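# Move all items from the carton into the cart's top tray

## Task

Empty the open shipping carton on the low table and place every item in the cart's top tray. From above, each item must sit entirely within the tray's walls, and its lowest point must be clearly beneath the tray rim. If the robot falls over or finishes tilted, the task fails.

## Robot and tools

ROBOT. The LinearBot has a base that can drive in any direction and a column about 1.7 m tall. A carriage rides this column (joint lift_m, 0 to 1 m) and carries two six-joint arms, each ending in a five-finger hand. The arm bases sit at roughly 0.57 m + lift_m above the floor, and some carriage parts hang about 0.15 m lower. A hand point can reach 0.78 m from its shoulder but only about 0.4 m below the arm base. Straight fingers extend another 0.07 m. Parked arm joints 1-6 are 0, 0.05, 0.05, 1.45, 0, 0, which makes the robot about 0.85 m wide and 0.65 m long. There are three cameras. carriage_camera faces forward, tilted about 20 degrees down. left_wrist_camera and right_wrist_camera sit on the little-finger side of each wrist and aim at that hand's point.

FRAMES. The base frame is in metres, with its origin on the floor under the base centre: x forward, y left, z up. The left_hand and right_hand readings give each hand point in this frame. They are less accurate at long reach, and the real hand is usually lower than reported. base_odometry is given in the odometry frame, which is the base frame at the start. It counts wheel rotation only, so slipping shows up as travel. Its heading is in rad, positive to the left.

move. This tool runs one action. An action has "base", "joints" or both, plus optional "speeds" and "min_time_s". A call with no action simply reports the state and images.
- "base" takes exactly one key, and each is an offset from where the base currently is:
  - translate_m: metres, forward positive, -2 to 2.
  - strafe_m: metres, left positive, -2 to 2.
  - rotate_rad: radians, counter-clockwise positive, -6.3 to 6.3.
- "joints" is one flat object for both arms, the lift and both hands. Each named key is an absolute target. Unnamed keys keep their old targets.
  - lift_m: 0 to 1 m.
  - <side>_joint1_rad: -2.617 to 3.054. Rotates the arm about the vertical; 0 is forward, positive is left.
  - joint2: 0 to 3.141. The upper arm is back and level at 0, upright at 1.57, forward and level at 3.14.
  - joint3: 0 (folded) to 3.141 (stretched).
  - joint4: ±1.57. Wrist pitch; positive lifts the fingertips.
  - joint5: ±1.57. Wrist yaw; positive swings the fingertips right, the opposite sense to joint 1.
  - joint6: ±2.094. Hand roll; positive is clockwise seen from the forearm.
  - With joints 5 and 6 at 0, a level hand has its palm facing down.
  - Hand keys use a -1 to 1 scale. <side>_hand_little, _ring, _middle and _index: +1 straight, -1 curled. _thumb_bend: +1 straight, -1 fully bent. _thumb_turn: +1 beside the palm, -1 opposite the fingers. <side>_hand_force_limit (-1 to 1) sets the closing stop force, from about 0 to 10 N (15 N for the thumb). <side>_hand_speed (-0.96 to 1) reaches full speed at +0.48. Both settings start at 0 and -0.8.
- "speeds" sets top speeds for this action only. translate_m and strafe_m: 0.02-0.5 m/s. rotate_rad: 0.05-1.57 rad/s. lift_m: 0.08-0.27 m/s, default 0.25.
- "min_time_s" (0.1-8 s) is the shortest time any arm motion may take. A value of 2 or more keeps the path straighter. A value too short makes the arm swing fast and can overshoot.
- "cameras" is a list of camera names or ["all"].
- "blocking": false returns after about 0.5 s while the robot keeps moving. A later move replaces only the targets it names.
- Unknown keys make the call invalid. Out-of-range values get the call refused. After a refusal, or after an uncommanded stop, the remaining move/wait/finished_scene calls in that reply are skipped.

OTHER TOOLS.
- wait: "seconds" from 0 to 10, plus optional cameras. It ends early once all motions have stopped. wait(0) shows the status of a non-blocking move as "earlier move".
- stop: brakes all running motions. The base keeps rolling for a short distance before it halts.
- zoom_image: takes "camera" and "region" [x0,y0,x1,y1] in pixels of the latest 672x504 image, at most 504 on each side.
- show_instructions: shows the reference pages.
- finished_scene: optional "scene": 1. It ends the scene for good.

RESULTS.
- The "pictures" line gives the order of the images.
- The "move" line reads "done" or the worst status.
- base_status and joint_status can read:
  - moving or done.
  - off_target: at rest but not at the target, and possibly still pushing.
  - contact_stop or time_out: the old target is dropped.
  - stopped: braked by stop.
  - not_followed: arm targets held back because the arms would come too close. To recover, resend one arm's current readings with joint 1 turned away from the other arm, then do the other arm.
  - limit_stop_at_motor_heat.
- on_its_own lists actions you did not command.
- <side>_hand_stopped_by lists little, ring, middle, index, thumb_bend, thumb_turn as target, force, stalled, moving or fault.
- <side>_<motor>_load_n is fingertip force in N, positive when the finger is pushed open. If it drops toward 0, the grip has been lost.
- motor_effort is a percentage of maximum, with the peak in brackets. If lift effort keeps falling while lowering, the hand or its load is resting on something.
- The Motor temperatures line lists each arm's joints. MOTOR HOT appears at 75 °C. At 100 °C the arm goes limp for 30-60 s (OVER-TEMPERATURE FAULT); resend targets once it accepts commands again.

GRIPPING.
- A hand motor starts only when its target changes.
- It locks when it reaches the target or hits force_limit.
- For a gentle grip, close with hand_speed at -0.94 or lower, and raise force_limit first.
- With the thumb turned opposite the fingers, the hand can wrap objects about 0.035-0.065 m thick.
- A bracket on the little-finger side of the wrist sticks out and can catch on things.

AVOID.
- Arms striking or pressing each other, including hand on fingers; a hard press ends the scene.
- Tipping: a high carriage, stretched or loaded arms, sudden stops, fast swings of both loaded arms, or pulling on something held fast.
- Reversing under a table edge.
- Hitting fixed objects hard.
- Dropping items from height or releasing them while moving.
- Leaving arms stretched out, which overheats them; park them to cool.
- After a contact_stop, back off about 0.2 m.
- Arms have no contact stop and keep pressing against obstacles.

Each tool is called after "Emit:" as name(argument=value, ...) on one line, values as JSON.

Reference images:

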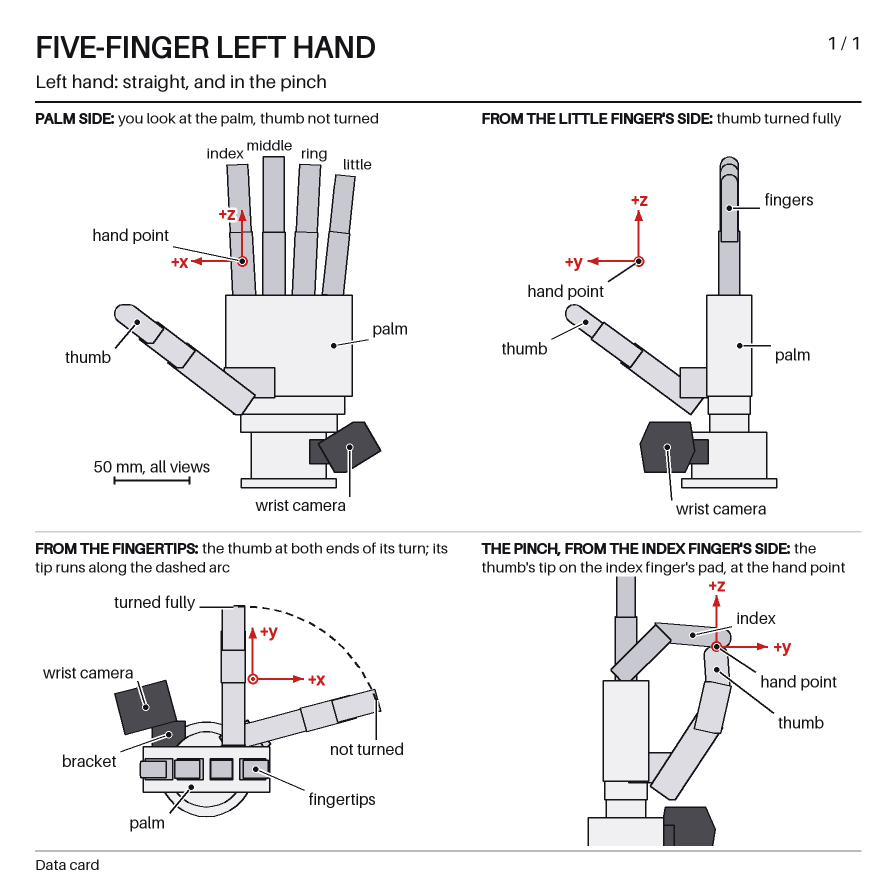

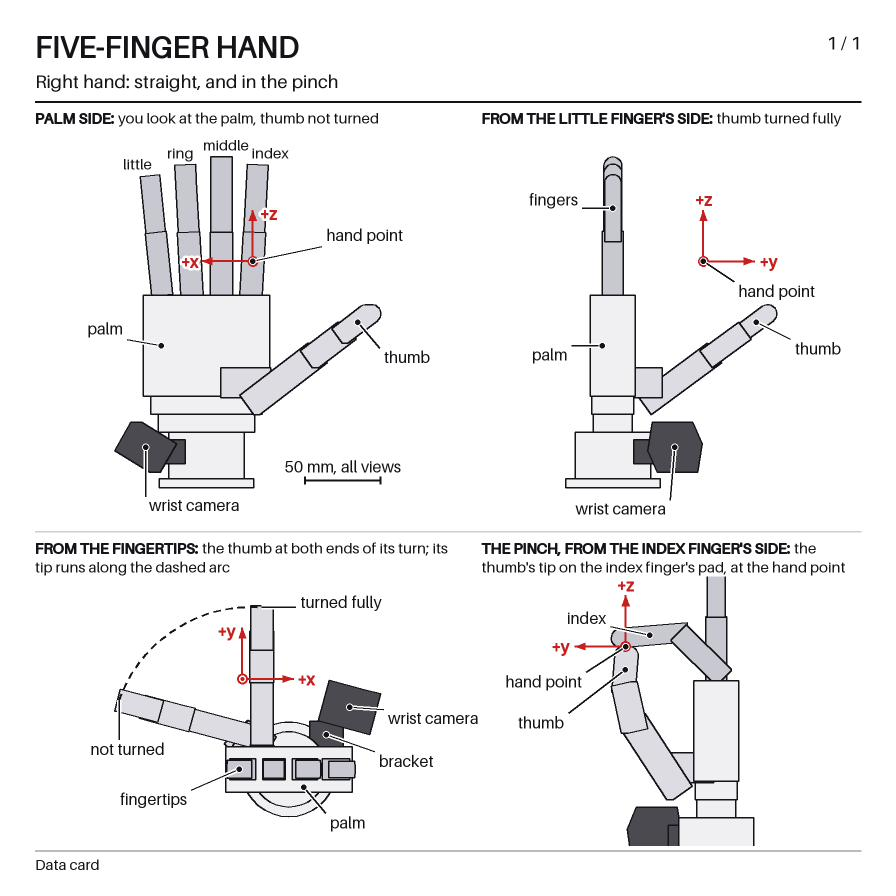

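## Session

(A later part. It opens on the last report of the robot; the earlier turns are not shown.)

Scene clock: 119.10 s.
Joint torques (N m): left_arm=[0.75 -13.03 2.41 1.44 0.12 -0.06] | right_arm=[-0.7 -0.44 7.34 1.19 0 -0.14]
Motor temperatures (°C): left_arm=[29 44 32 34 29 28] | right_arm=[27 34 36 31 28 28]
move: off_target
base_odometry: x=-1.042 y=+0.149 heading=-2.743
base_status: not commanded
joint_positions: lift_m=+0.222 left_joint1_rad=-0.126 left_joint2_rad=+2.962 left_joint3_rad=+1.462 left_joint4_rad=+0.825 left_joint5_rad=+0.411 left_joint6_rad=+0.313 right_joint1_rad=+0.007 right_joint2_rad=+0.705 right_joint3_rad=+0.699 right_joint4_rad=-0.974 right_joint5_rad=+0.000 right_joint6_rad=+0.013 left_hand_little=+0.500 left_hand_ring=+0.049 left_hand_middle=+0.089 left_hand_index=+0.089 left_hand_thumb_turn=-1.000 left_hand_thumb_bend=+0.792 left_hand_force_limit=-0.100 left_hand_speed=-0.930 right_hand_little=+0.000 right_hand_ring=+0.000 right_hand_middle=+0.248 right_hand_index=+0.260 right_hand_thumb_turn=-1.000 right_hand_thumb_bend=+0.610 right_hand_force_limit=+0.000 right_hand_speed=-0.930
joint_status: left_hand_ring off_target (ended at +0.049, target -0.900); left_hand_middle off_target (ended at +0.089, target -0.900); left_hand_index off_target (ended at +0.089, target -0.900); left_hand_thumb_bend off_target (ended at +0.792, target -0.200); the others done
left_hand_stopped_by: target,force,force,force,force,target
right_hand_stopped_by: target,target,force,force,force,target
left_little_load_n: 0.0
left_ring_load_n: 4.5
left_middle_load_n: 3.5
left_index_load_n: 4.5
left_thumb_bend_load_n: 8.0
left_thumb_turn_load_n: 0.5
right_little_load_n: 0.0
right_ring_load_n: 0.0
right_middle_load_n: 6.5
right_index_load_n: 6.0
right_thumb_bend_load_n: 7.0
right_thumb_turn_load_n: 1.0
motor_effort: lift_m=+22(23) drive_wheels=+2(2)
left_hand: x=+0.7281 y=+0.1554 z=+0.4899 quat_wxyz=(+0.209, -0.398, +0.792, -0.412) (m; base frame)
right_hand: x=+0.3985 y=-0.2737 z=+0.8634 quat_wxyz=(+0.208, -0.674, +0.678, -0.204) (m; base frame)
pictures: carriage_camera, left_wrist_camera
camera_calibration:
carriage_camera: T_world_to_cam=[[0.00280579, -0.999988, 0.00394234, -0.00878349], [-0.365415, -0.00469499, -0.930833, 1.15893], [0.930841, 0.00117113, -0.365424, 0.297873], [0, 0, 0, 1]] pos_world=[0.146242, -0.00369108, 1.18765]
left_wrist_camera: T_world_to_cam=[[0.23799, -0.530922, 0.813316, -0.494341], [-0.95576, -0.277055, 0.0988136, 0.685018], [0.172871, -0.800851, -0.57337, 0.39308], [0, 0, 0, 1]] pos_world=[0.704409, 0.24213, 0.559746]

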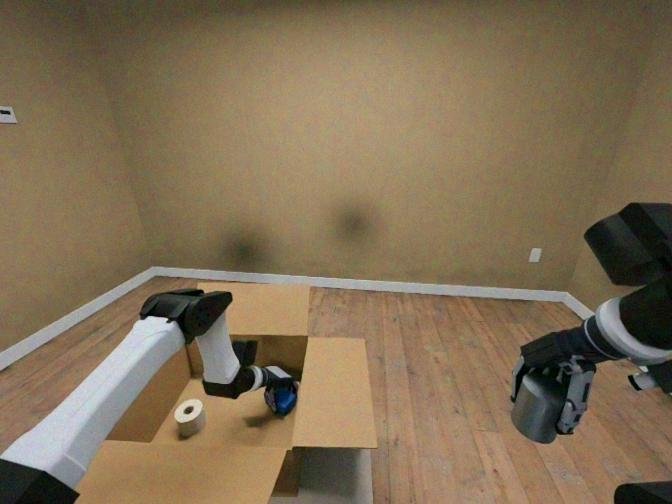

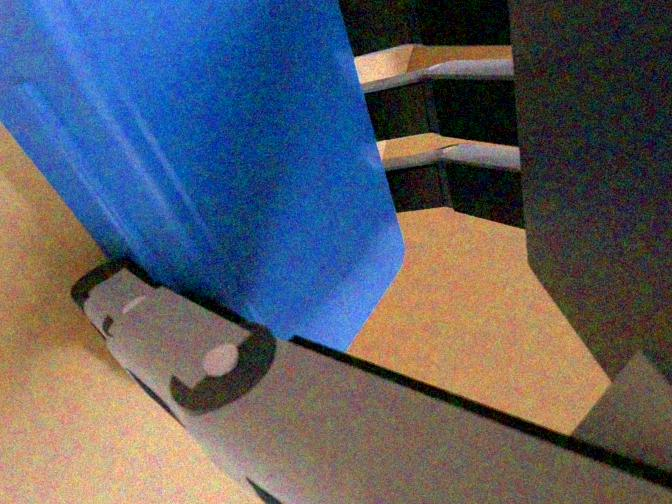

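Emit:
move(joints={"lift_m": 0.3}, speeds={"lift_m": 0.08}, cameras=["carriage_camera", "left_wrist_camera"])

Emit:
zoom_image(camera="carriage_camera", region=[200, 350, 320, 440])

Scene clock: 120.80 s.
Joint torques (N m): left_arm=[0.76 -13.01 2.44 1.67 0.12 -0.06] | right_arm=[-0.76 -0.5 7.35 1.19 0.01 -0.12]
move: done
base_odometry: x=-1.042 y=+0.149 heading=-2.743
base_status: not commanded
joint_positions: lift_m=+0.300 left_joint1_rad=-0.126 left_joint2_rad=+2.962 left_joint3_rad=+1.462 left_joint4_rad=+0.798 left_joint5_rad=+0.411 left_joint6_rad=+0.313 right_joint1_rad=+0.007 right_joint2_rad=+0.705 right_joint3_rad=+0.699 right_joint4_rad=-0.974 right_joint5_rad=+0.000 right_joint6_rad=+0.013 left_hand_little=+0.500 left_hand_ring=+0.049 left_hand_middle=+0.089 left_hand_index=+0.089 left_hand_thumb_turn=-1.000 left_hand_thumb_bend=+0.792 left_hand_force_limit=-0.100 left_hand_speed=-0.930 right_hand_little=+0.000 right_hand_ring=+0.000 right_hand_middle=+0.248 right_hand_index=+0.260 right_hand_thumb_turn=-1.000 right_hand_thumb_bend=+0.610 right_hand_force_limit=+0.000 right_hand_speed=-0.930
joint_status: all done
left_hand_stopped_by: target,force,force,force,force,target
right_hand_stopped_by: target,target,force,force,force,target
left_little_load_n: 0.0
left_ring_load_n: 4.5
left_middle_load_n: 3.5
left_index_load_n: 4.5
left_thumb_bend_load_n: 7.5
left_thumb_turn_load_n: 0.5
right_little_load_n: 0.0
right_ring_load_n: 0.0
right_middle_load_n: 6.5
right_index_load_n: 6.0
right_thumb_bend_load_n: 7.0
right_thumb_turn_load_n: 0.5
motor_effort: lift_m=+23(30) drive_wheels=+2(2)
left_hand: x=+0.7226 y=+0.1562 z=+0.5636 quat_wxyz=(+0.199, -0.403, +0.796, -0.406) (m; base frame)
right_hand: x=+0.3983 y=-0.2738 z=+0.9410 quat_wxyz=(+0.208, -0.675, +0.678, -0.204) (m; base frame)
pictures: carriage_camera, left_wrist_camera
camera_calibration:
left_wrist_camera: T_world_to_cam=[[0.25908, -0.533874, 0.804895, -0.562695], [-0.952916, -0.277239, 0.122837, 0.657103], [0.157569, -0.798822, -0.580565, 0.451753], [0, 0, 0, 1]] pos_world=[0.700765, 0.242636, 0.634466]

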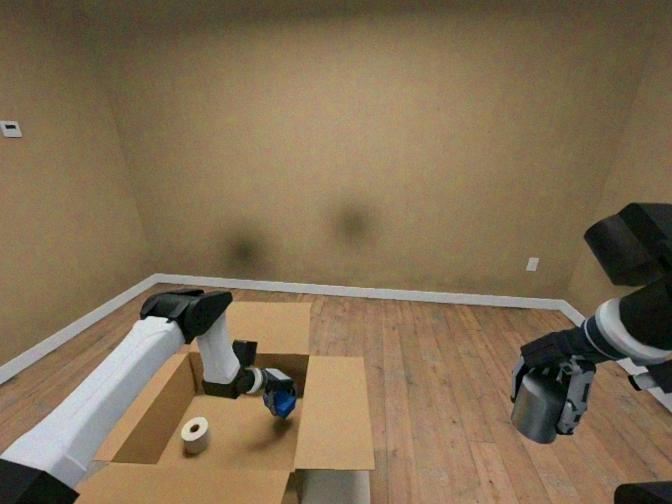

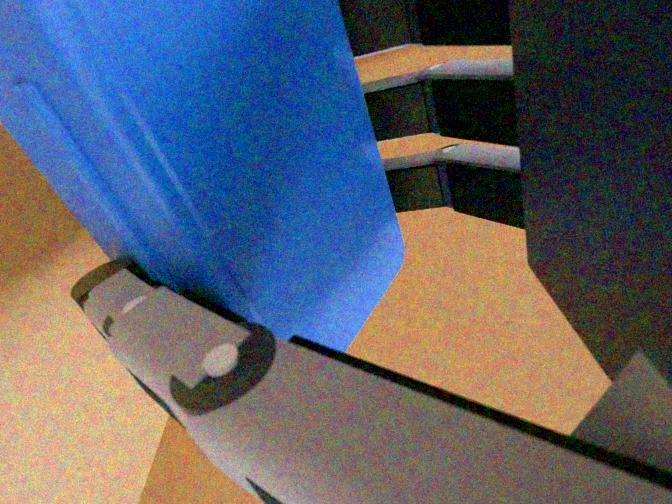

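Scaled by 4.200 from the camera's 672x504 image, which has a finer 960x720 frame.

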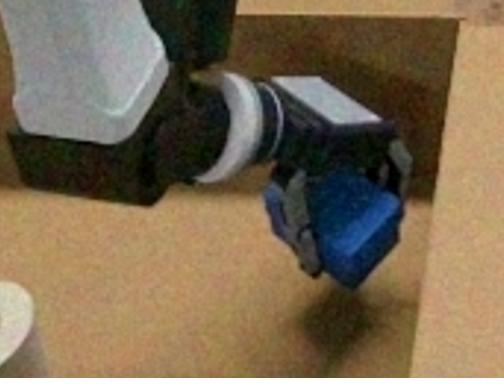

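Emit:
move(joints={"lift_m": 0.7}, cameras=[])

Emit:
move(base={"translate_m": -0.3}, speeds={"translate_m": 0.2}, joints={"left_joint1_rad": 0.0, "left_joint2_rad": 0.7, "left_joint3_rad": 0.7, "left_joint4_rad": -0.97, "left_joint5_rad": 0.0, "left_joint6_rad": 0.0}, min_time_s=3, cameras=["carriage_camera"])

Emit:
move(base={"rotate_rad": 3.04}, speeds={"rotate_rad": 0.8}, joints={"lift_m": 0.5}, cameras=["carriage_camera"])

Scene clock: 128.60 s.
Joint torques (N m): left_arm=[0.73 -13.16 2.45 1.7 0.14 -0.06] | right_arm=[-0.7 -0.47 7.45 1.19 0.01 -0.13]
move: done
base_odometry: x=-1.042 y=+0.149 heading=-2.743
base_status: not commanded
joint_positions: lift_m=+0.700 left_joint1_rad=-0.126 left_joint2_rad=+2.964 left_joint3_rad=+1.462 left_joint4_rad=+0.797 left_joint5_rad=+0.411 left_joint6_rad=+0.314 right_joint1_rad=+0.007 right_joint2_rad=+0.705 right_joint3_rad=+0.699 right_joint4_rad=-0.973 right_joint5_rad=+0.000 right_joint6_rad=+0.013 left_hand_little=+0.500 left_hand_ring=+0.049 left_hand_middle=+0.089 left_hand_index=+0.089 left_hand_thumb_turn=-1.000 left_hand_thumb_bend=+0.792 left_hand_force_limit=-0.100 left_hand_speed=-0.930 right_hand_little=+0.000 right_hand_ring=+0.000 right_hand_middle=+0.248 right_hand_index=+0.260 right_hand_thumb_turn=-1.000 right_hand_thumb_bend=+0.610 right_hand_force_limit=+0.000 right_hand_speed=-0.930
joint_status: all done
left_hand_stopped_by: target,force,force,force,force,target
right_hand_stopped_by: target,target,force,force,force,target
left_little_load_n: 0.0
left_ring_load_n: 4.5
left_middle_load_n: 3.5
left_index_load_n: 4.5
left_thumb_bend_load_n: 8.0
left_thumb_turn_load_n: 1.0
right_little_load_n: 0.0
right_ring_load_n: 0.0
right_middle_load_n: 6.5
right_index_load_n: 6.0
right_thumb_bend_load_n: 7.0
right_thumb_turn_load_n: 0.5
motor_effort: lift_m=+23(31) drive_wheels=+2(2)
left_hand: x=+0.7218 y=+0.1563 z=+0.9627 quat_wxyz=(+0.199, -0.404, +0.796, -0.405) (m; base frame)
right_hand: x=+0.3984 y=-0.2737 z=+1.3409 quat_wxyz=(+0.208, -0.675, +0.678, -0.204) (m; base frame)
pictures: none
No camera images: "cameras" was empty.

Scene clock: 131.93 s.
Joint torques (N m): left_arm=[1.18 -0.31 4.85 1.29 -0.09 -0.18] | right_arm=[-0.79 -0.46 7.39 1.18 0 -0.12]
move: done
base_odometry: x=-0.766 y=+0.265 heading=-2.743
base_status: done
joint_positions: lift_m=+0.700 left_joint1_rad=-0.009 left_joint2_rad=+0.705 left_joint3_rad=+0.710 left_joint4_rad=-0.971 left_joint5_rad=+0.008 left_joint6_rad=+0.009 right_joint1_rad=+0.007 right_joint2_rad=+0.705 right_joint3_rad=+0.699 right_joint4_rad=-0.973 right_joint5_rad=+0.000 right_joint6_rad=+0.013 left_hand_little=+0.500 left_hand_ring=+0.049 left_hand_middle=+0.089 left_hand_index=+0.089 left_hand_thumb_turn=-1.000 left_hand_thumb_bend=+0.792 left_hand_force_limit=-0.100 left_hand_speed=-0.930 right_hand_little=+0.000 right_hand_ring=+0.000 right_hand_middle=+0.248 right_hand_index=+0.260 right_hand_thumb_turn=-1.000 right_hand_thumb_bend=+0.610 right_hand_force_limit=+0.000 right_hand_speed=-0.930
joint_status: all done
left_hand_stopped_by: target,force,force,force,force,target
right_hand_stopped_by: target,target,force,force,force,target
left_little_load_n: 0.0
left_ring_load_n: 4.5
left_middle_load_n: 3.0
left_index_load_n: 4.5
left_thumb_bend_load_n: 7.5
left_thumb_turn_load_n: 0.5
right_little_load_n: 0.0
right_ring_load_n: 0.0
right_middle_load_n: 6.5
right_index_load_n: 5.5
right_thumb_bend_load_n: 7.5
right_thumb_turn_load_n: 0.5
motor_effort: lift_m=+23(25) drive_wheels=-2(16)
left_hand: x=+0.4004 y=+0.2731 z=+1.3449 quat_wxyz=(+0.208, -0.668, +0.682, -0.213) (m; base frame)
right_hand: x=+0.3984 y=-0.2737 z=+1.3409 quat_wxyz=(+0.208, -0.674, +0.678, -0.204) (m; base frame)
pictures: carriage_camera
camera_calibration:
carriage_camera: T_world_to_cam=[[0.00280579, -0.999988, 0.00394234, -0.0106667], [-0.365415, -0.00469499, -0.930833, 1.60359], [0.930841, 0.00117113, -0.365424, 0.472436], [0, 0, 0, 1]] pos_world=[0.146242, -0.00369108, 1.66535]

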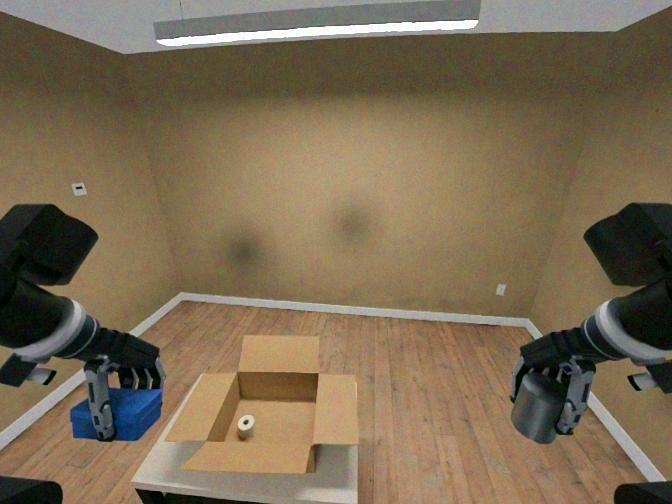

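Scene clock: 137.03 s.
Joint torques (N m): left_arm=[1.09 -0.17 5.38 1.32 -0.06 -0.17] | right_arm=[-0.69 -0.46 7.41 1.2 0 -0.12]
move: done
base_odometry: x=-0.766 y=+0.265 heading=+0.296
base_status: done
joint_positions: lift_m=+0.500 left_joint1_rad=-0.008 left_joint2_rad=+0.703 left_joint3_rad=+0.704 left_joint4_rad=-0.977 left_joint5_rad=+0.003 left_joint6_rad=+0.008 right_joint1_rad=+0.006 right_joint2_rad=+0.705 right_joint3_rad=+0.699 right_joint4_rad=-0.975 right_joint5_rad=+0.001 right_joint6_rad=+0.012 left_hand_little=+0.500 left_hand_ring=+0.049 left_hand_middle=+0.089 left_hand_index=+0.089 left_hand_thumb_turn=-1.000 left_hand_thumb_bend=+0.792 left_hand_force_limit=-0.100 left_hand_speed=-0.930 right_hand_little=+0.000 right_hand_ring=+0.000 right_hand_middle=+0.248 right_hand_index=+0.260 right_hand_thumb_turn=-1.000 right_hand_thumb_bend=+0.610 right_hand_force_limit=+0.000 right_hand_speed=-0.930
joint_status: all done
left_hand_stopped_by: target,force,force,force,force,target
right_hand_stopped_by: target,target,force,force,force,target
left_little_load_n: 0.0
left_ring_load_n: 4.5
left_middle_load_n: 3.5
left_index_load_n: 4.5
left_thumb_bend_load_n: 8.0
left_thumb_turn_load_n: 0.5
right_little_load_n: 0.0
right_ring_load_n: 0.0
right_middle_load_n: 6.5
right_index_load_n: 6.0
right_thumb_bend_load_n: 7.5
right_thumb_turn_load_n: 1.0
motor_effort: lift_m=+23(27) drive_wheels=+8(23)
left_hand: x=+0.3979 y=+0.2742 z=+1.1424 quat_wxyz=(+0.206, -0.671, +0.682, -0.208) (m; base frame)
right_hand: x=+0.3980 y=-0.2740 z=+1.1410 quat_wxyz=(+0.207, -0.674, +0.679, -0.204) (m; base frame)
pictures: carriage_camera
camera_calibration:
carriage_camera: T_world_to_cam=[[0.00280579, -0.999988, 0.00394234, -0.00987907], [-0.365415, -0.00469499, -0.930833, 1.41761], [0.930841, 0.00117113, -0.365424, 0.399424], [0, 0, 0, 1]] pos_world=[0.146242, -0.00369108, 1.46555]

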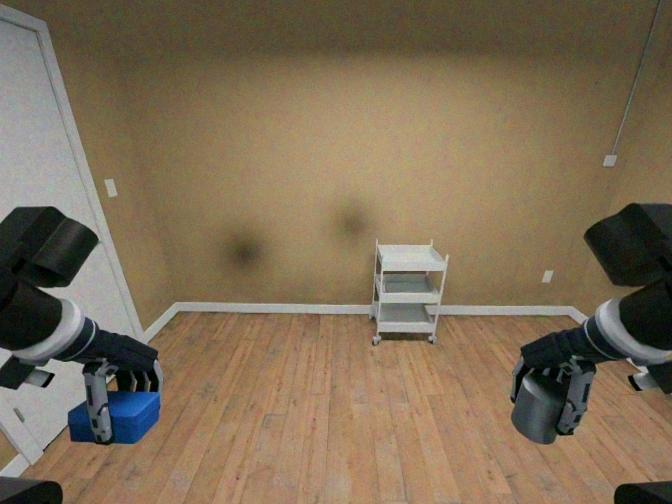

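Emit:
move(base={"strafe_m": -0.56}, speeds={"strafe_m": 0.3}, cameras=[])

Emit:
move(base={"translate_m": 1.0}, speeds={"translate_m": 0.35}, joints={"lift_m": 0.65}, cameras=["carriage_camera"])

Emit:
zoom_image(camera="carriage_camera", region=[240, 300, 460, 504])

Scene clock: 140.80 s.
Joint torques (N m): left_arm=[1.05 -0.17 5.31 1.33 -0.07 -0.17] | right_arm=[-0.7 -0.42 7.46 1.19 -0.02 -0.12]
move: done
base_odometry: x=-0.601 y=-0.270 heading=+0.297
base_status: done
joint_positions: lift_m=+0.500 left_joint1_rad=-0.008 left_joint2_rad=+0.703 left_joint3_rad=+0.704 left_joint4_rad=-0.977 left_joint5_rad=+0.003 left_joint6_rad=+0.008 right_joint1_rad=+0.006 right_joint2_rad=+0.705 right_joint3_rad=+0.699 right_joint4_rad=-0.975 right_joint5_rad=+0.001 right_joint6_rad=+0.012 left_hand_little=+0.500 left_hand_ring=+0.049 left_hand_middle=+0.089 left_hand_index=+0.089 left_hand_thumb_turn=-1.000 left_hand_thumb_bend=+0.792 left_hand_force_limit=-0.100 left_hand_speed=-0.930 right_hand_little=+0.000 right_hand_ring=+0.000 right_hand_middle=+0.248 right_hand_index=+0.260 right_hand_thumb_turn=-1.000 right_hand_thumb_bend=+0.610 right_hand_force_limit=+0.000 right_hand_speed=-0.930
joint_status: not commanded
left_hand_stopped_by: target,force,force,force,force,target
right_hand_stopped_by: target,target,force,force,force,target
left_little_load_n: 0.0
left_ring_load_n: 4.5
left_middle_load_n: 3.5
left_index_load_n: 4.5
left_thumb_bend_load_n: 7.5
left_thumb_turn_load_n: 0.5
right_little_load_n: 0.0
right_ring_load_n: 0.0
right_middle_load_n: 6.5
right_index_load_n: 5.5
right_thumb_bend_load_n: 7.5
right_thumb_turn_load_n: 0.5
motor_effort: lift_m=+23(24) drive_wheels=-10(26)
left_hand: x=+0.3979 y=+0.2743 z=+1.1424 quat_wxyz=(+0.206, -0.671, +0.682, -0.208) (m; base frame)
right_hand: x=+0.3980 y=-0.2740 z=+1.1410 quat_wxyz=(+0.207, -0.674, +0.679, -0.204) (m; base frame)
pictures: none
No camera images: "cameras" was empty.

Scene clock: 145.47 s.
Joint torques (N m): left_arm=[1.1 -0.1 5.31 1.35 -0.05 -0.19] | right_arm=[-0.7 -0.4 7.43 1.2 -0.01 -0.12]
move: done
base_odometry: x=+0.355 y=+0.022 heading=+0.297
base_status: done
joint_positions: lift_m=+0.650 left_joint1_rad=-0.008 left_joint2_rad=+0.702 left_joint3_rad=+0.704 left_joint4_rad=-0.981 left_joint5_rad=+0.003 left_joint6_rad=+0.008 right_joint1_rad=+0.006 right_joint2_rad=+0.704 right_joint3_rad=+0.698 right_joint4_rad=-0.976 right_joint5_rad=+0.001 right_joint6_rad=+0.012 left_hand_little=+0.500 left_hand_ring=+0.049 left_hand_middle=+0.089 left_hand_index=+0.089 left_hand_thumb_turn=-1.000 left_hand_thumb_bend=+0.792 left_hand_force_limit=-0.100 left_hand_speed=-0.930 right_hand_little=+0.000 right_hand_ring=+0.000 right_hand_middle=+0.248 right_hand_index=+0.260 right_hand_thumb_turn=-1.000 right_hand_thumb_bend=+0.610 right_hand_force_limit=+0.000 right_hand_speed=-0.930
joint_status: all done
left_hand_stopped_by: target,force,force,force,force,target
right_hand_stopped_by: target,target,force,force,force,target
left_little_load_n: 0.0
left_ring_load_n: 4.5
left_middle_load_n: 3.5
left_index_load_n: 4.5
left_thumb_bend_load_n: 7.5
left_thumb_turn_load_n: 0.5
right_little_load_n: 0.0
right_ring_load_n: 0.0
right_middle_load_n: 6.5
right_index_load_n: 5.5
right_thumb_bend_load_n: 7.0
right_thumb_turn_load_n: 1.0
motor_effort: lift_m=+23(33) drive_wheels=-6(20)
left_hand: x=+0.3968 y=+0.2743 z=+1.2920 quat_wxyz=(+0.205, -0.671, +0.682, -0.207) (m; base frame)
right_hand: x=+0.3976 y=-0.2741 z=+1.2905 quat_wxyz=(+0.207, -0.675, +0.679, -0.204) (m; base frame)
pictures: carriage_camera
camera_calibration:
carriage_camera: T_world_to_cam=[[0.00280579, -0.999988, 0.00394234, -0.0104696], [-0.365415, -0.00469499, -0.930833, 1.55705], [0.930841, 0.00117113, -0.365424, 0.454165], [0, 0, 0, 1]] pos_world=[0.146242, -0.00369108, 1.61535]

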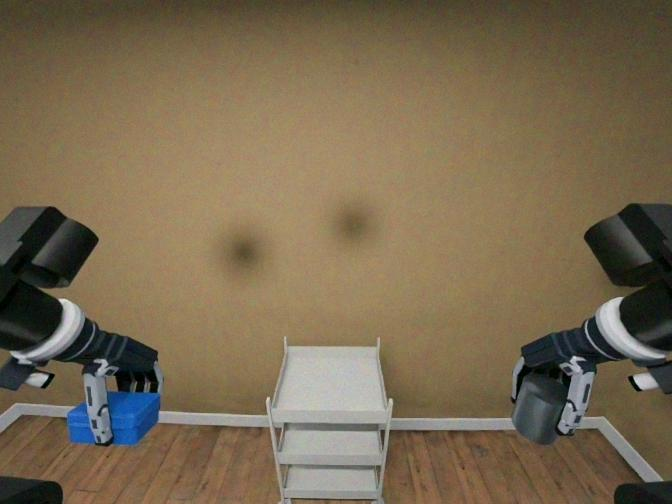

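Scaled by 2.291 from the camera's 672x504 image, which has a finer 960x720 frame.

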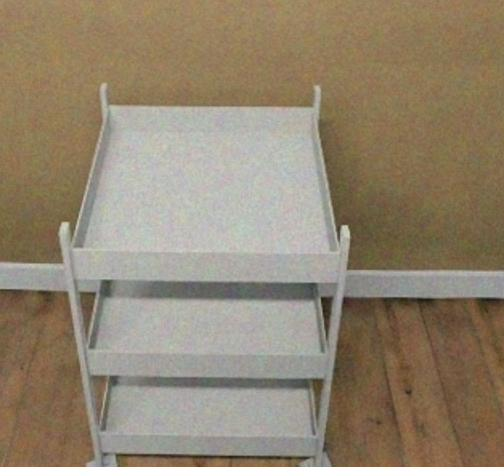

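Emit:
move(base={"translate_m": 0.36}, speeds={"translate_m": 0.2}, cameras=[])

Emit:
move(joints={"right_joint1_rad": 0.397, "right_joint2_rad": 2.928, "right_joint3_rad": 1.545, "right_joint4_rad": 0.413, "left_joint1_rad": -0.358, "left_joint2_rad": 3.045, "left_joint3_rad": 1.27, "left_joint4_rad": 1.159}, min_time_s=4, cameras=["all"])

Scene clock: 151.43 s.
Joint torques (N m): left_arm=[1.07 -0.02 5.26 1.36 -0.05 -0.19] | right_arm=[-0.69 -0.49 7.46 1.23 -0.01 -0.11]
move: done
base_odometry: x=+0.699 y=+0.127 heading=+0.296
base_status: done
joint_positions: lift_m=+0.650 left_joint1_rad=-0.008 left_joint2_rad=+0.702 left_joint3_rad=+0.704 left_joint4_rad=-0.981 left_joint5_rad=+0.003 left_joint6_rad=+0.008 right_joint1_rad=+0.006 right_joint2_rad=+0.704 right_joint3_rad=+0.698 right_joint4_rad=-0.976 right_joint5_rad=+0.001 right_joint6_rad=+0.012 left_hand_little=+0.500 left_hand_ring=+0.049 left_hand_middle=+0.089 left_hand_index=+0.089 left_hand_thumb_turn=-1.000 left_hand_thumb_bend=+0.792 left_hand_force_limit=-0.100 left_hand_speed=-0.930 right_hand_little=+0.000 right_hand_ring=+0.000 right_hand_middle=+0.248 right_hand_index=+0.260 right_hand_thumb_turn=-1.000 right_hand_thumb_bend=+0.610 right_hand_force_limit=+0.000 right_hand_speed=-0.930
joint_status: not commanded
left_hand_stopped_by: target,force,force,force,force,target
right_hand_stopped_by: target,target,force,force,force,target
left_little_load_n: 0.0
left_ring_load_n: 4.0
left_middle_load_n: 3.0
left_index_load_n: 4.5
left_thumb_bend_load_n: 7.5
left_thumb_turn_load_n: 0.5
right_little_load_n: 0.0
right_ring_load_n: 0.0
right_middle_load_n: 6.5
right_index_load_n: 5.5
right_thumb_bend_load_n: 7.0
right_thumb_turn_load_n: 1.0
motor_effort: lift_m=+24(25) drive_wheels=-6(20)
left_hand: x=+0.3970 y=+0.2743 z=+1.2920 quat_wxyz=(+0.205, -0.671, +0.682, -0.207) (m; base frame)
right_hand: x=+0.3976 y=-0.2741 z=+1.2905 quat_wxyz=(+0.207, -0.675, +0.679, -0.204) (m; base frame)
pictures: none
No camera images: "cameras" was empty.

Scene clock: 155.73 s.
Joint torques (N m): left_arm=[-0.42 -10.36 2.85 1.91 -0.06 -0.18] | right_arm=[0.55 -9.42 5.89 1.29 0 -0.12]
move: done
base_odometry: x=+0.699 y=+0.127 heading=+0.296
base_status: not commanded
joint_positions: lift_m=+0.650 left_joint1_rad=-0.350 left_joint2_rad=+3.041 left_joint3_rad=+1.256 left_joint4_rad=+1.132 left_joint5_rad=+0.003 left_joint6_rad=+0.008 right_joint1_rad=+0.390 right_joint2_rad=+2.910 right_joint3_rad=+1.527 right_joint4_rad=+0.393 right_joint5_rad=+0.001 right_joint6_rad=+0.012 left_hand_little=+0.500 left_hand_ring=+0.049 left_hand_middle=+0.089 left_hand_index=+0.089 left_hand_thumb_turn=-1.000 left_hand_thumb_bend=+0.792 left_hand_force_limit=-0.100 left_hand_speed=-0.930 right_hand_little=+0.000 right_hand_ring=+0.000 right_hand_middle=+0.248 right_hand_index=+0.260 right_hand_thumb_turn=-1.000 right_hand_thumb_bend=+0.610 right_hand_force_limit=+0.000 right_hand_speed=-0.930
joint_status: all done
left_hand_stopped_by: target,force,force,force,force,target
right_hand_stopped_by: target,target,force,force,force,target
left_little_load_n: 0.0
left_ring_load_n: 4.5
left_middle_load_n: 3.5
left_index_load_n: 4.5
left_thumb_bend_load_n: 7.5
left_thumb_turn_load_n: 1.0
right_little_load_n: 0.0
right_ring_load_n: 0.0
right_middle_load_n: 6.5
right_index_load_n: 5.5
right_thumb_bend_load_n: 7.5
right_thumb_turn_load_n: 0.5
motor_effort: lift_m=+24(25) drive_wheels=-6(7)
left_hand: x=+0.6611 y=+0.1180 z=+0.8809 quat_wxyz=(+0.254, -0.511, +0.737, -0.363) (m; base frame)
right_hand: x=+0.6655 y=-0.0952 z=+0.8916 quat_wxyz=(+0.239, -0.793, +0.538, -0.158) (m; base frame)
pictures: carriage_camera, left_wrist_camera, right_wrist_camera
camera_calibration:
carriage_camera: T_world_to_cam=[[0.00280579, -0.999988, 0.00394234, -0.0104696], [-0.365415, -0.00469499, -0.930833, 1.55705], [0.930841, 0.00117113, -0.365424, 0.454165], [0, 0, 0, 1]] pos_world=[0.146242, -0.00369108, 1.61535]
left_wrist_camera: T_world_to_cam=[[0.408393, -0.457457, 0.789904, -0.91701], [-0.836735, -0.533462, 0.123663, 0.501664], [0.364813, -0.711443, -0.600633, 0.48554], [0, 0, 0, 1]] pos_world=[0.61713, 0.193561, 0.953944]
right_wrist_camera: T_world_to_cam=[[-0.676294, -0.469243, -0.567836, 0.921361], [-0.705759, 0.63358, 0.316988, 0.253106], [0.211024, 0.615132, -0.759659, 0.713963], [0, 0, 0, 1]] pos_world=[0.651079, -0.167202, 0.985319]

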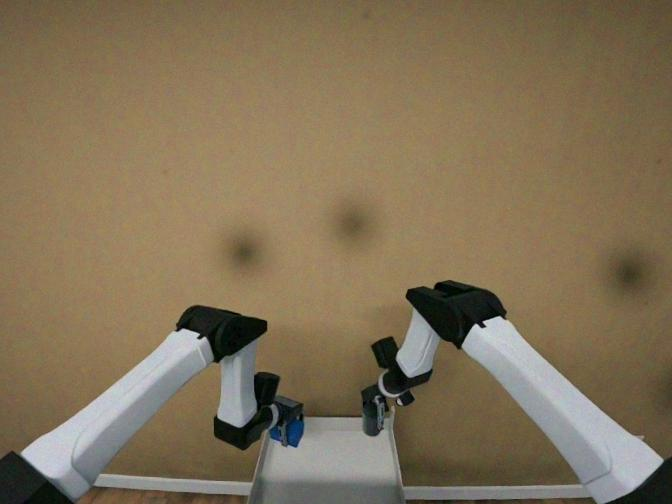

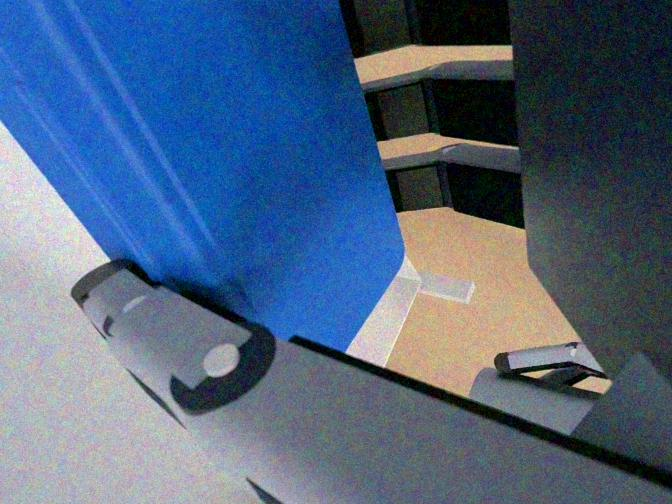

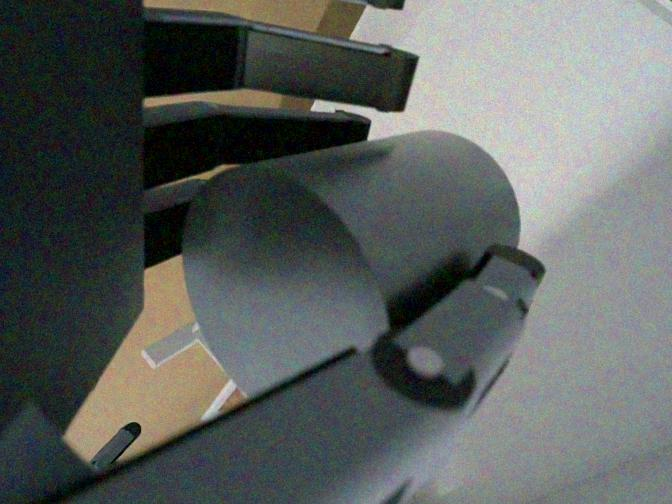

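Emit:
move(joints={"lift_m": 0.54}, speeds={"lift_m": 0.15}, cameras=["all"])

Emit:
zoom_image(camera="carriage_camera", region=[220, 330, 440, 500])

Scene clock: 157.20 s.
Joint torques (N m): left_arm=[-0.4 -11.3 2.7 1.87 -0.05 -0.17] | right_arm=[0.46 -10.33 5.39 1.21 0 -0.12]
move: done
base_odometry: x=+0.699 y=+0.127 heading=+0.296
base_status: not commanded
joint_positions: lift_m=+0.540 left_joint1_rad=-0.350 left_joint2_rad=+3.050 left_joint3_rad=+1.258 left_joint4_rad=+1.139 left_joint5_rad=+0.003 left_joint6_rad=+0.008 right_joint1_rad=+0.390 right_joint2_rad=+2.921 right_joint3_rad=+1.533 right_joint4_rad=+0.404 right_joint5_rad=+0.001 right_joint6_rad=+0.012 left_hand_little=+0.500 left_hand_ring=+0.049 left_hand_middle=+0.089 left_hand_index=+0.089 left_hand_thumb_turn=-1.000 left_hand_thumb_bend=+0.792 left_hand_force_limit=-0.100 left_hand_speed=-0.930 right_hand_little=+0.000 right_hand_ring=+0.000 right_hand_middle=+0.248 right_hand_index=+0.260 right_hand_thumb_turn=-1.000 right_hand_thumb_bend=+0.610 right_hand_force_limit=+0.000 right_hand_speed=-0.930
joint_status: all done
left_hand_stopped_by: target,force,force,force,force,target
right_hand_stopped_by: target,target,force,force,force,target
left_little_load_n: 0.0
left_ring_load_n: 4.0
left_middle_load_n: 3.5
left_index_load_n: 4.5
left_thumb_bend_load_n: 8.0
left_thumb_turn_load_n: 0.5
right_little_load_n: 0.0
right_ring_load_n: 0.0
right_middle_load_n: 7.0
right_index_load_n: 6.0
right_thumb_bend_load_n: 7.0
right_thumb_turn_load_n: 0.5
motor_effort: lift_m=+23(28) drive_wheels=-6(7)
left_hand: x=+0.6600 y=+0.1184 z=+0.7688 quat_wxyz=(+0.255, -0.511, +0.737, -0.363) (m; base frame)
right_hand: x=+0.6666 y=-0.0948 z=+0.7791 quat_wxyz=(+0.241, -0.792, +0.538, -0.160) (m; base frame)
pictures: carriage_camera, left_wrist_camera, right_wrist_camera
camera_calibration:
carriage_camera: T_world_to_cam=[[0.00280579, -0.999988, 0.00394234, -0.0100368], [-0.365415, -0.00469499, -0.930833, 1.45484], [0.930841, 0.00117113, -0.365424, 0.414041], [0, 0, 0, 1]] pos_world=[0.146242, -0.00369108, 1.50555]
left_wrist_camera: T_world_to_cam=[[0.407789, -0.457238, 0.790343, -0.82775], [-0.836805, -0.533476, 0.12313, 0.515244], [0.365329, -0.711574, -0.600165, 0.418184], [0, 0, 0, 1]] pos_world=[0.615931, 0.19396, 0.841744]
right_wrist_camera: T_world_to_cam=[[-0.673064, -0.46789, -0.572769, 0.860217], [-0.707531, 0.632876, 0.314432, 0.292314], [0.215372, 0.616885, -0.757013, 0.623286], [0, 0, 0, 1]] pos_world=[0.651563, -0.167008, 0.872628]

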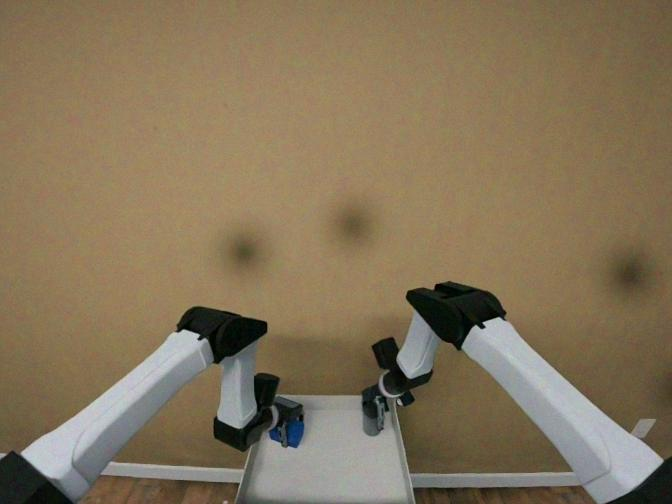

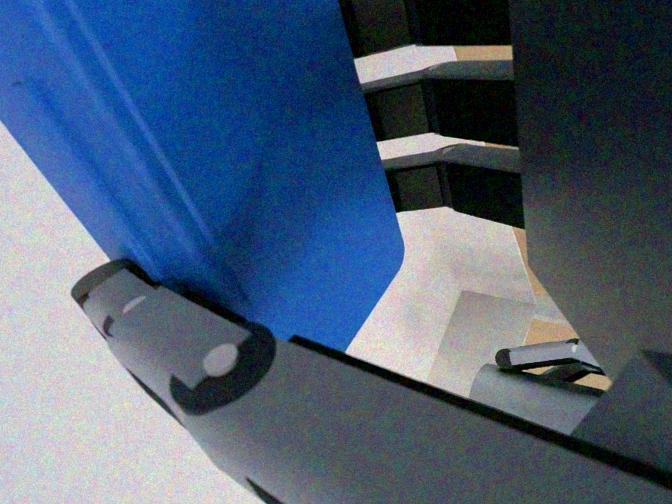

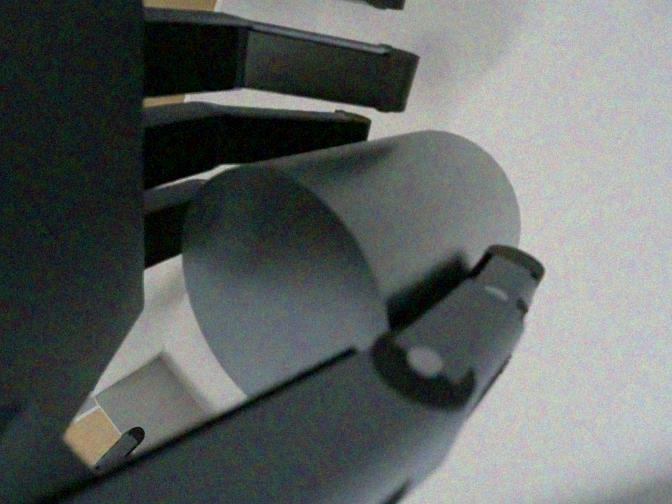

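Scaled by 2.291 from the camera's 672x504 image, which has a finer 960x720 frame.

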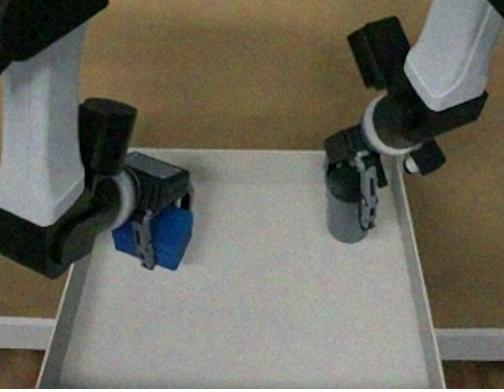

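Emit:
move(joints={"lift_m": 0.475}, speeds={"lift_m": 0.1}, cameras=["all"])

Emit:
zoom_image(camera="carriage_camera", region=[220, 330, 440, 500])

Scene clock: 158.83 s.
Joint torques (N m): left_arm=[-0.5 -11.44 2.54 1.87 -0.04 -0.18] | right_arm=[0.64 -10.41 5.23 1.2 0.01 -0.12]
move: done
base_odometry: x=+0.699 y=+0.127 heading=+0.296
base_status: not commanded
joint_positions: lift_m=+0.475 left_joint1_rad=-0.350 left_joint2_rad=+3.051 left_joint3_rad=+1.259 left_joint4_rad=+1.140 left_joint5_rad=+0.003 left_joint6_rad=+0.008 right_joint1_rad=+0.390 right_joint2_rad=+2.921 right_joint3_rad=+1.535 right_joint4_rad=+0.407 right_joint5_rad=+0.001 right_joint6_rad=+0.012 left_hand_little=+0.500 left_hand_ring=+0.049 left_hand_middle=+0.089 left_hand_index=+0.089 left_hand_thumb_turn=-1.000 left_hand_thumb_bend=+0.792 left_hand_force_limit=-0.100 left_hand_speed=-0.930 right_hand_little=+0.000 right_hand_ring=+0.000 right_hand_middle=+0.248 right_hand_index=+0.260 right_hand_thumb_turn=-1.000 right_hand_thumb_bend=+0.610 right_hand_force_limit=+0.000 right_hand_speed=-0.930
joint_status: all done
left_hand_stopped_by: target,force,force,force,force,target
right_hand_stopped_by: target,target,force,force,force,target
left_little_load_n: 0.0
left_ring_load_n: 4.0
left_middle_load_n: 3.5
left_index_load_n: 4.5
left_thumb_bend_load_n: 8.0
left_thumb_turn_load_n: 0.5
right_little_load_n: 0.0
right_ring_load_n: 0.0
right_middle_load_n: 6.5
right_index_load_n: 6.0
right_thumb_bend_load_n: 7.5
right_thumb_turn_load_n: 1.0
motor_effort: lift_m=+22(28) drive_wheels=-6(6)
left_hand: x=+0.6604 y=+0.1183 z=+0.7039 quat_wxyz=(+0.255, -0.511, +0.736, -0.363) (m; base frame)
right_hand: x=+0.6680 y=-0.0942 z=+0.7145 quat_wxyz=(+0.243, -0.791, +0.537, -0.161) (m; base frame)
pictures: carriage_camera, left_wrist_camera, right_wrist_camera
camera_calibration:
carriage_camera: T_world_to_cam=[[0.00280579, -0.999988, 0.00394234, -0.00978051], [-0.365415, -0.00469499, -0.930833, 1.39434], [0.930841, 0.00117113, -0.365424, 0.390289], [0, 0, 0, 1]] pos_world=[0.146242, -0.00369108, 1.44055]
left_wrist_camera: T_world_to_cam=[[0.406704, -0.456785, 0.791163, -0.776604], [-0.836991, -0.533372, 0.122316, 0.524173], [0.366112, -0.711943, -0.599249, 0.377869], [0, 0, 0, 1]] pos_world=[0.616233, 0.193859, 0.776744]
right_wrist_camera: T_world_to_cam=[[-0.670608, -0.466945, -0.576409, 0.825451], [-0.708889, 0.632308, 0.31251, 0.31548], [0.218543, 0.618182, -0.755043, 0.570337], [0, 0, 0, 1]] pos_world=[0.652552, -0.166613, 0.807835]

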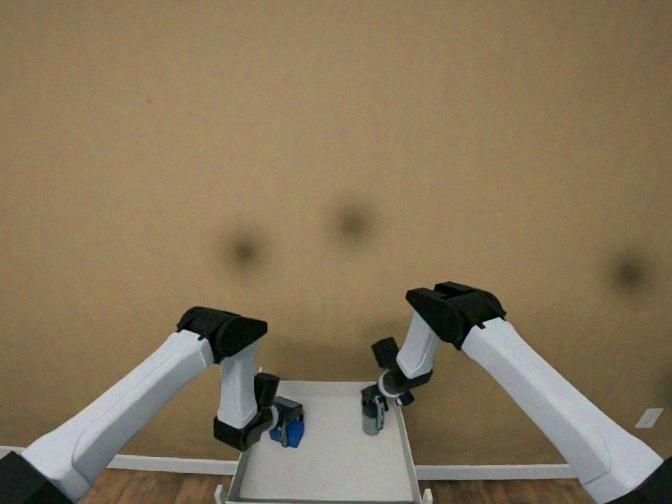

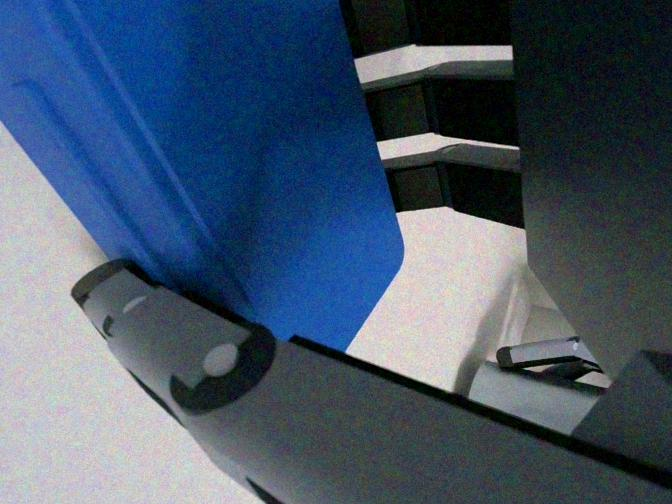

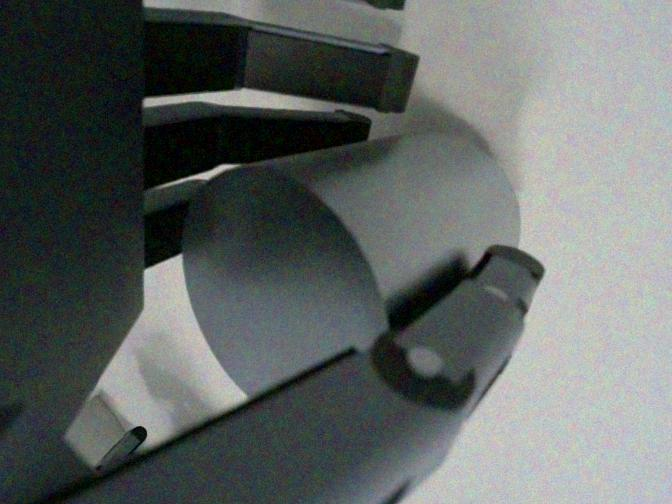

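Scaled by 2.291 from the camera's 672x504 image, which has a finer 960x720 frame.

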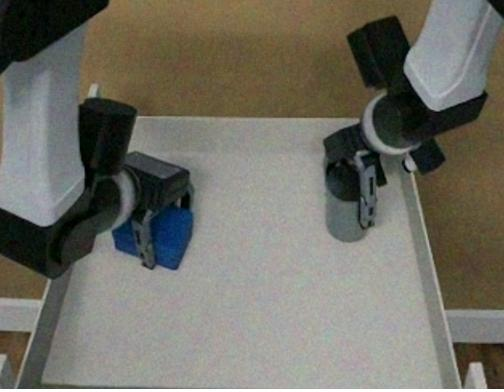

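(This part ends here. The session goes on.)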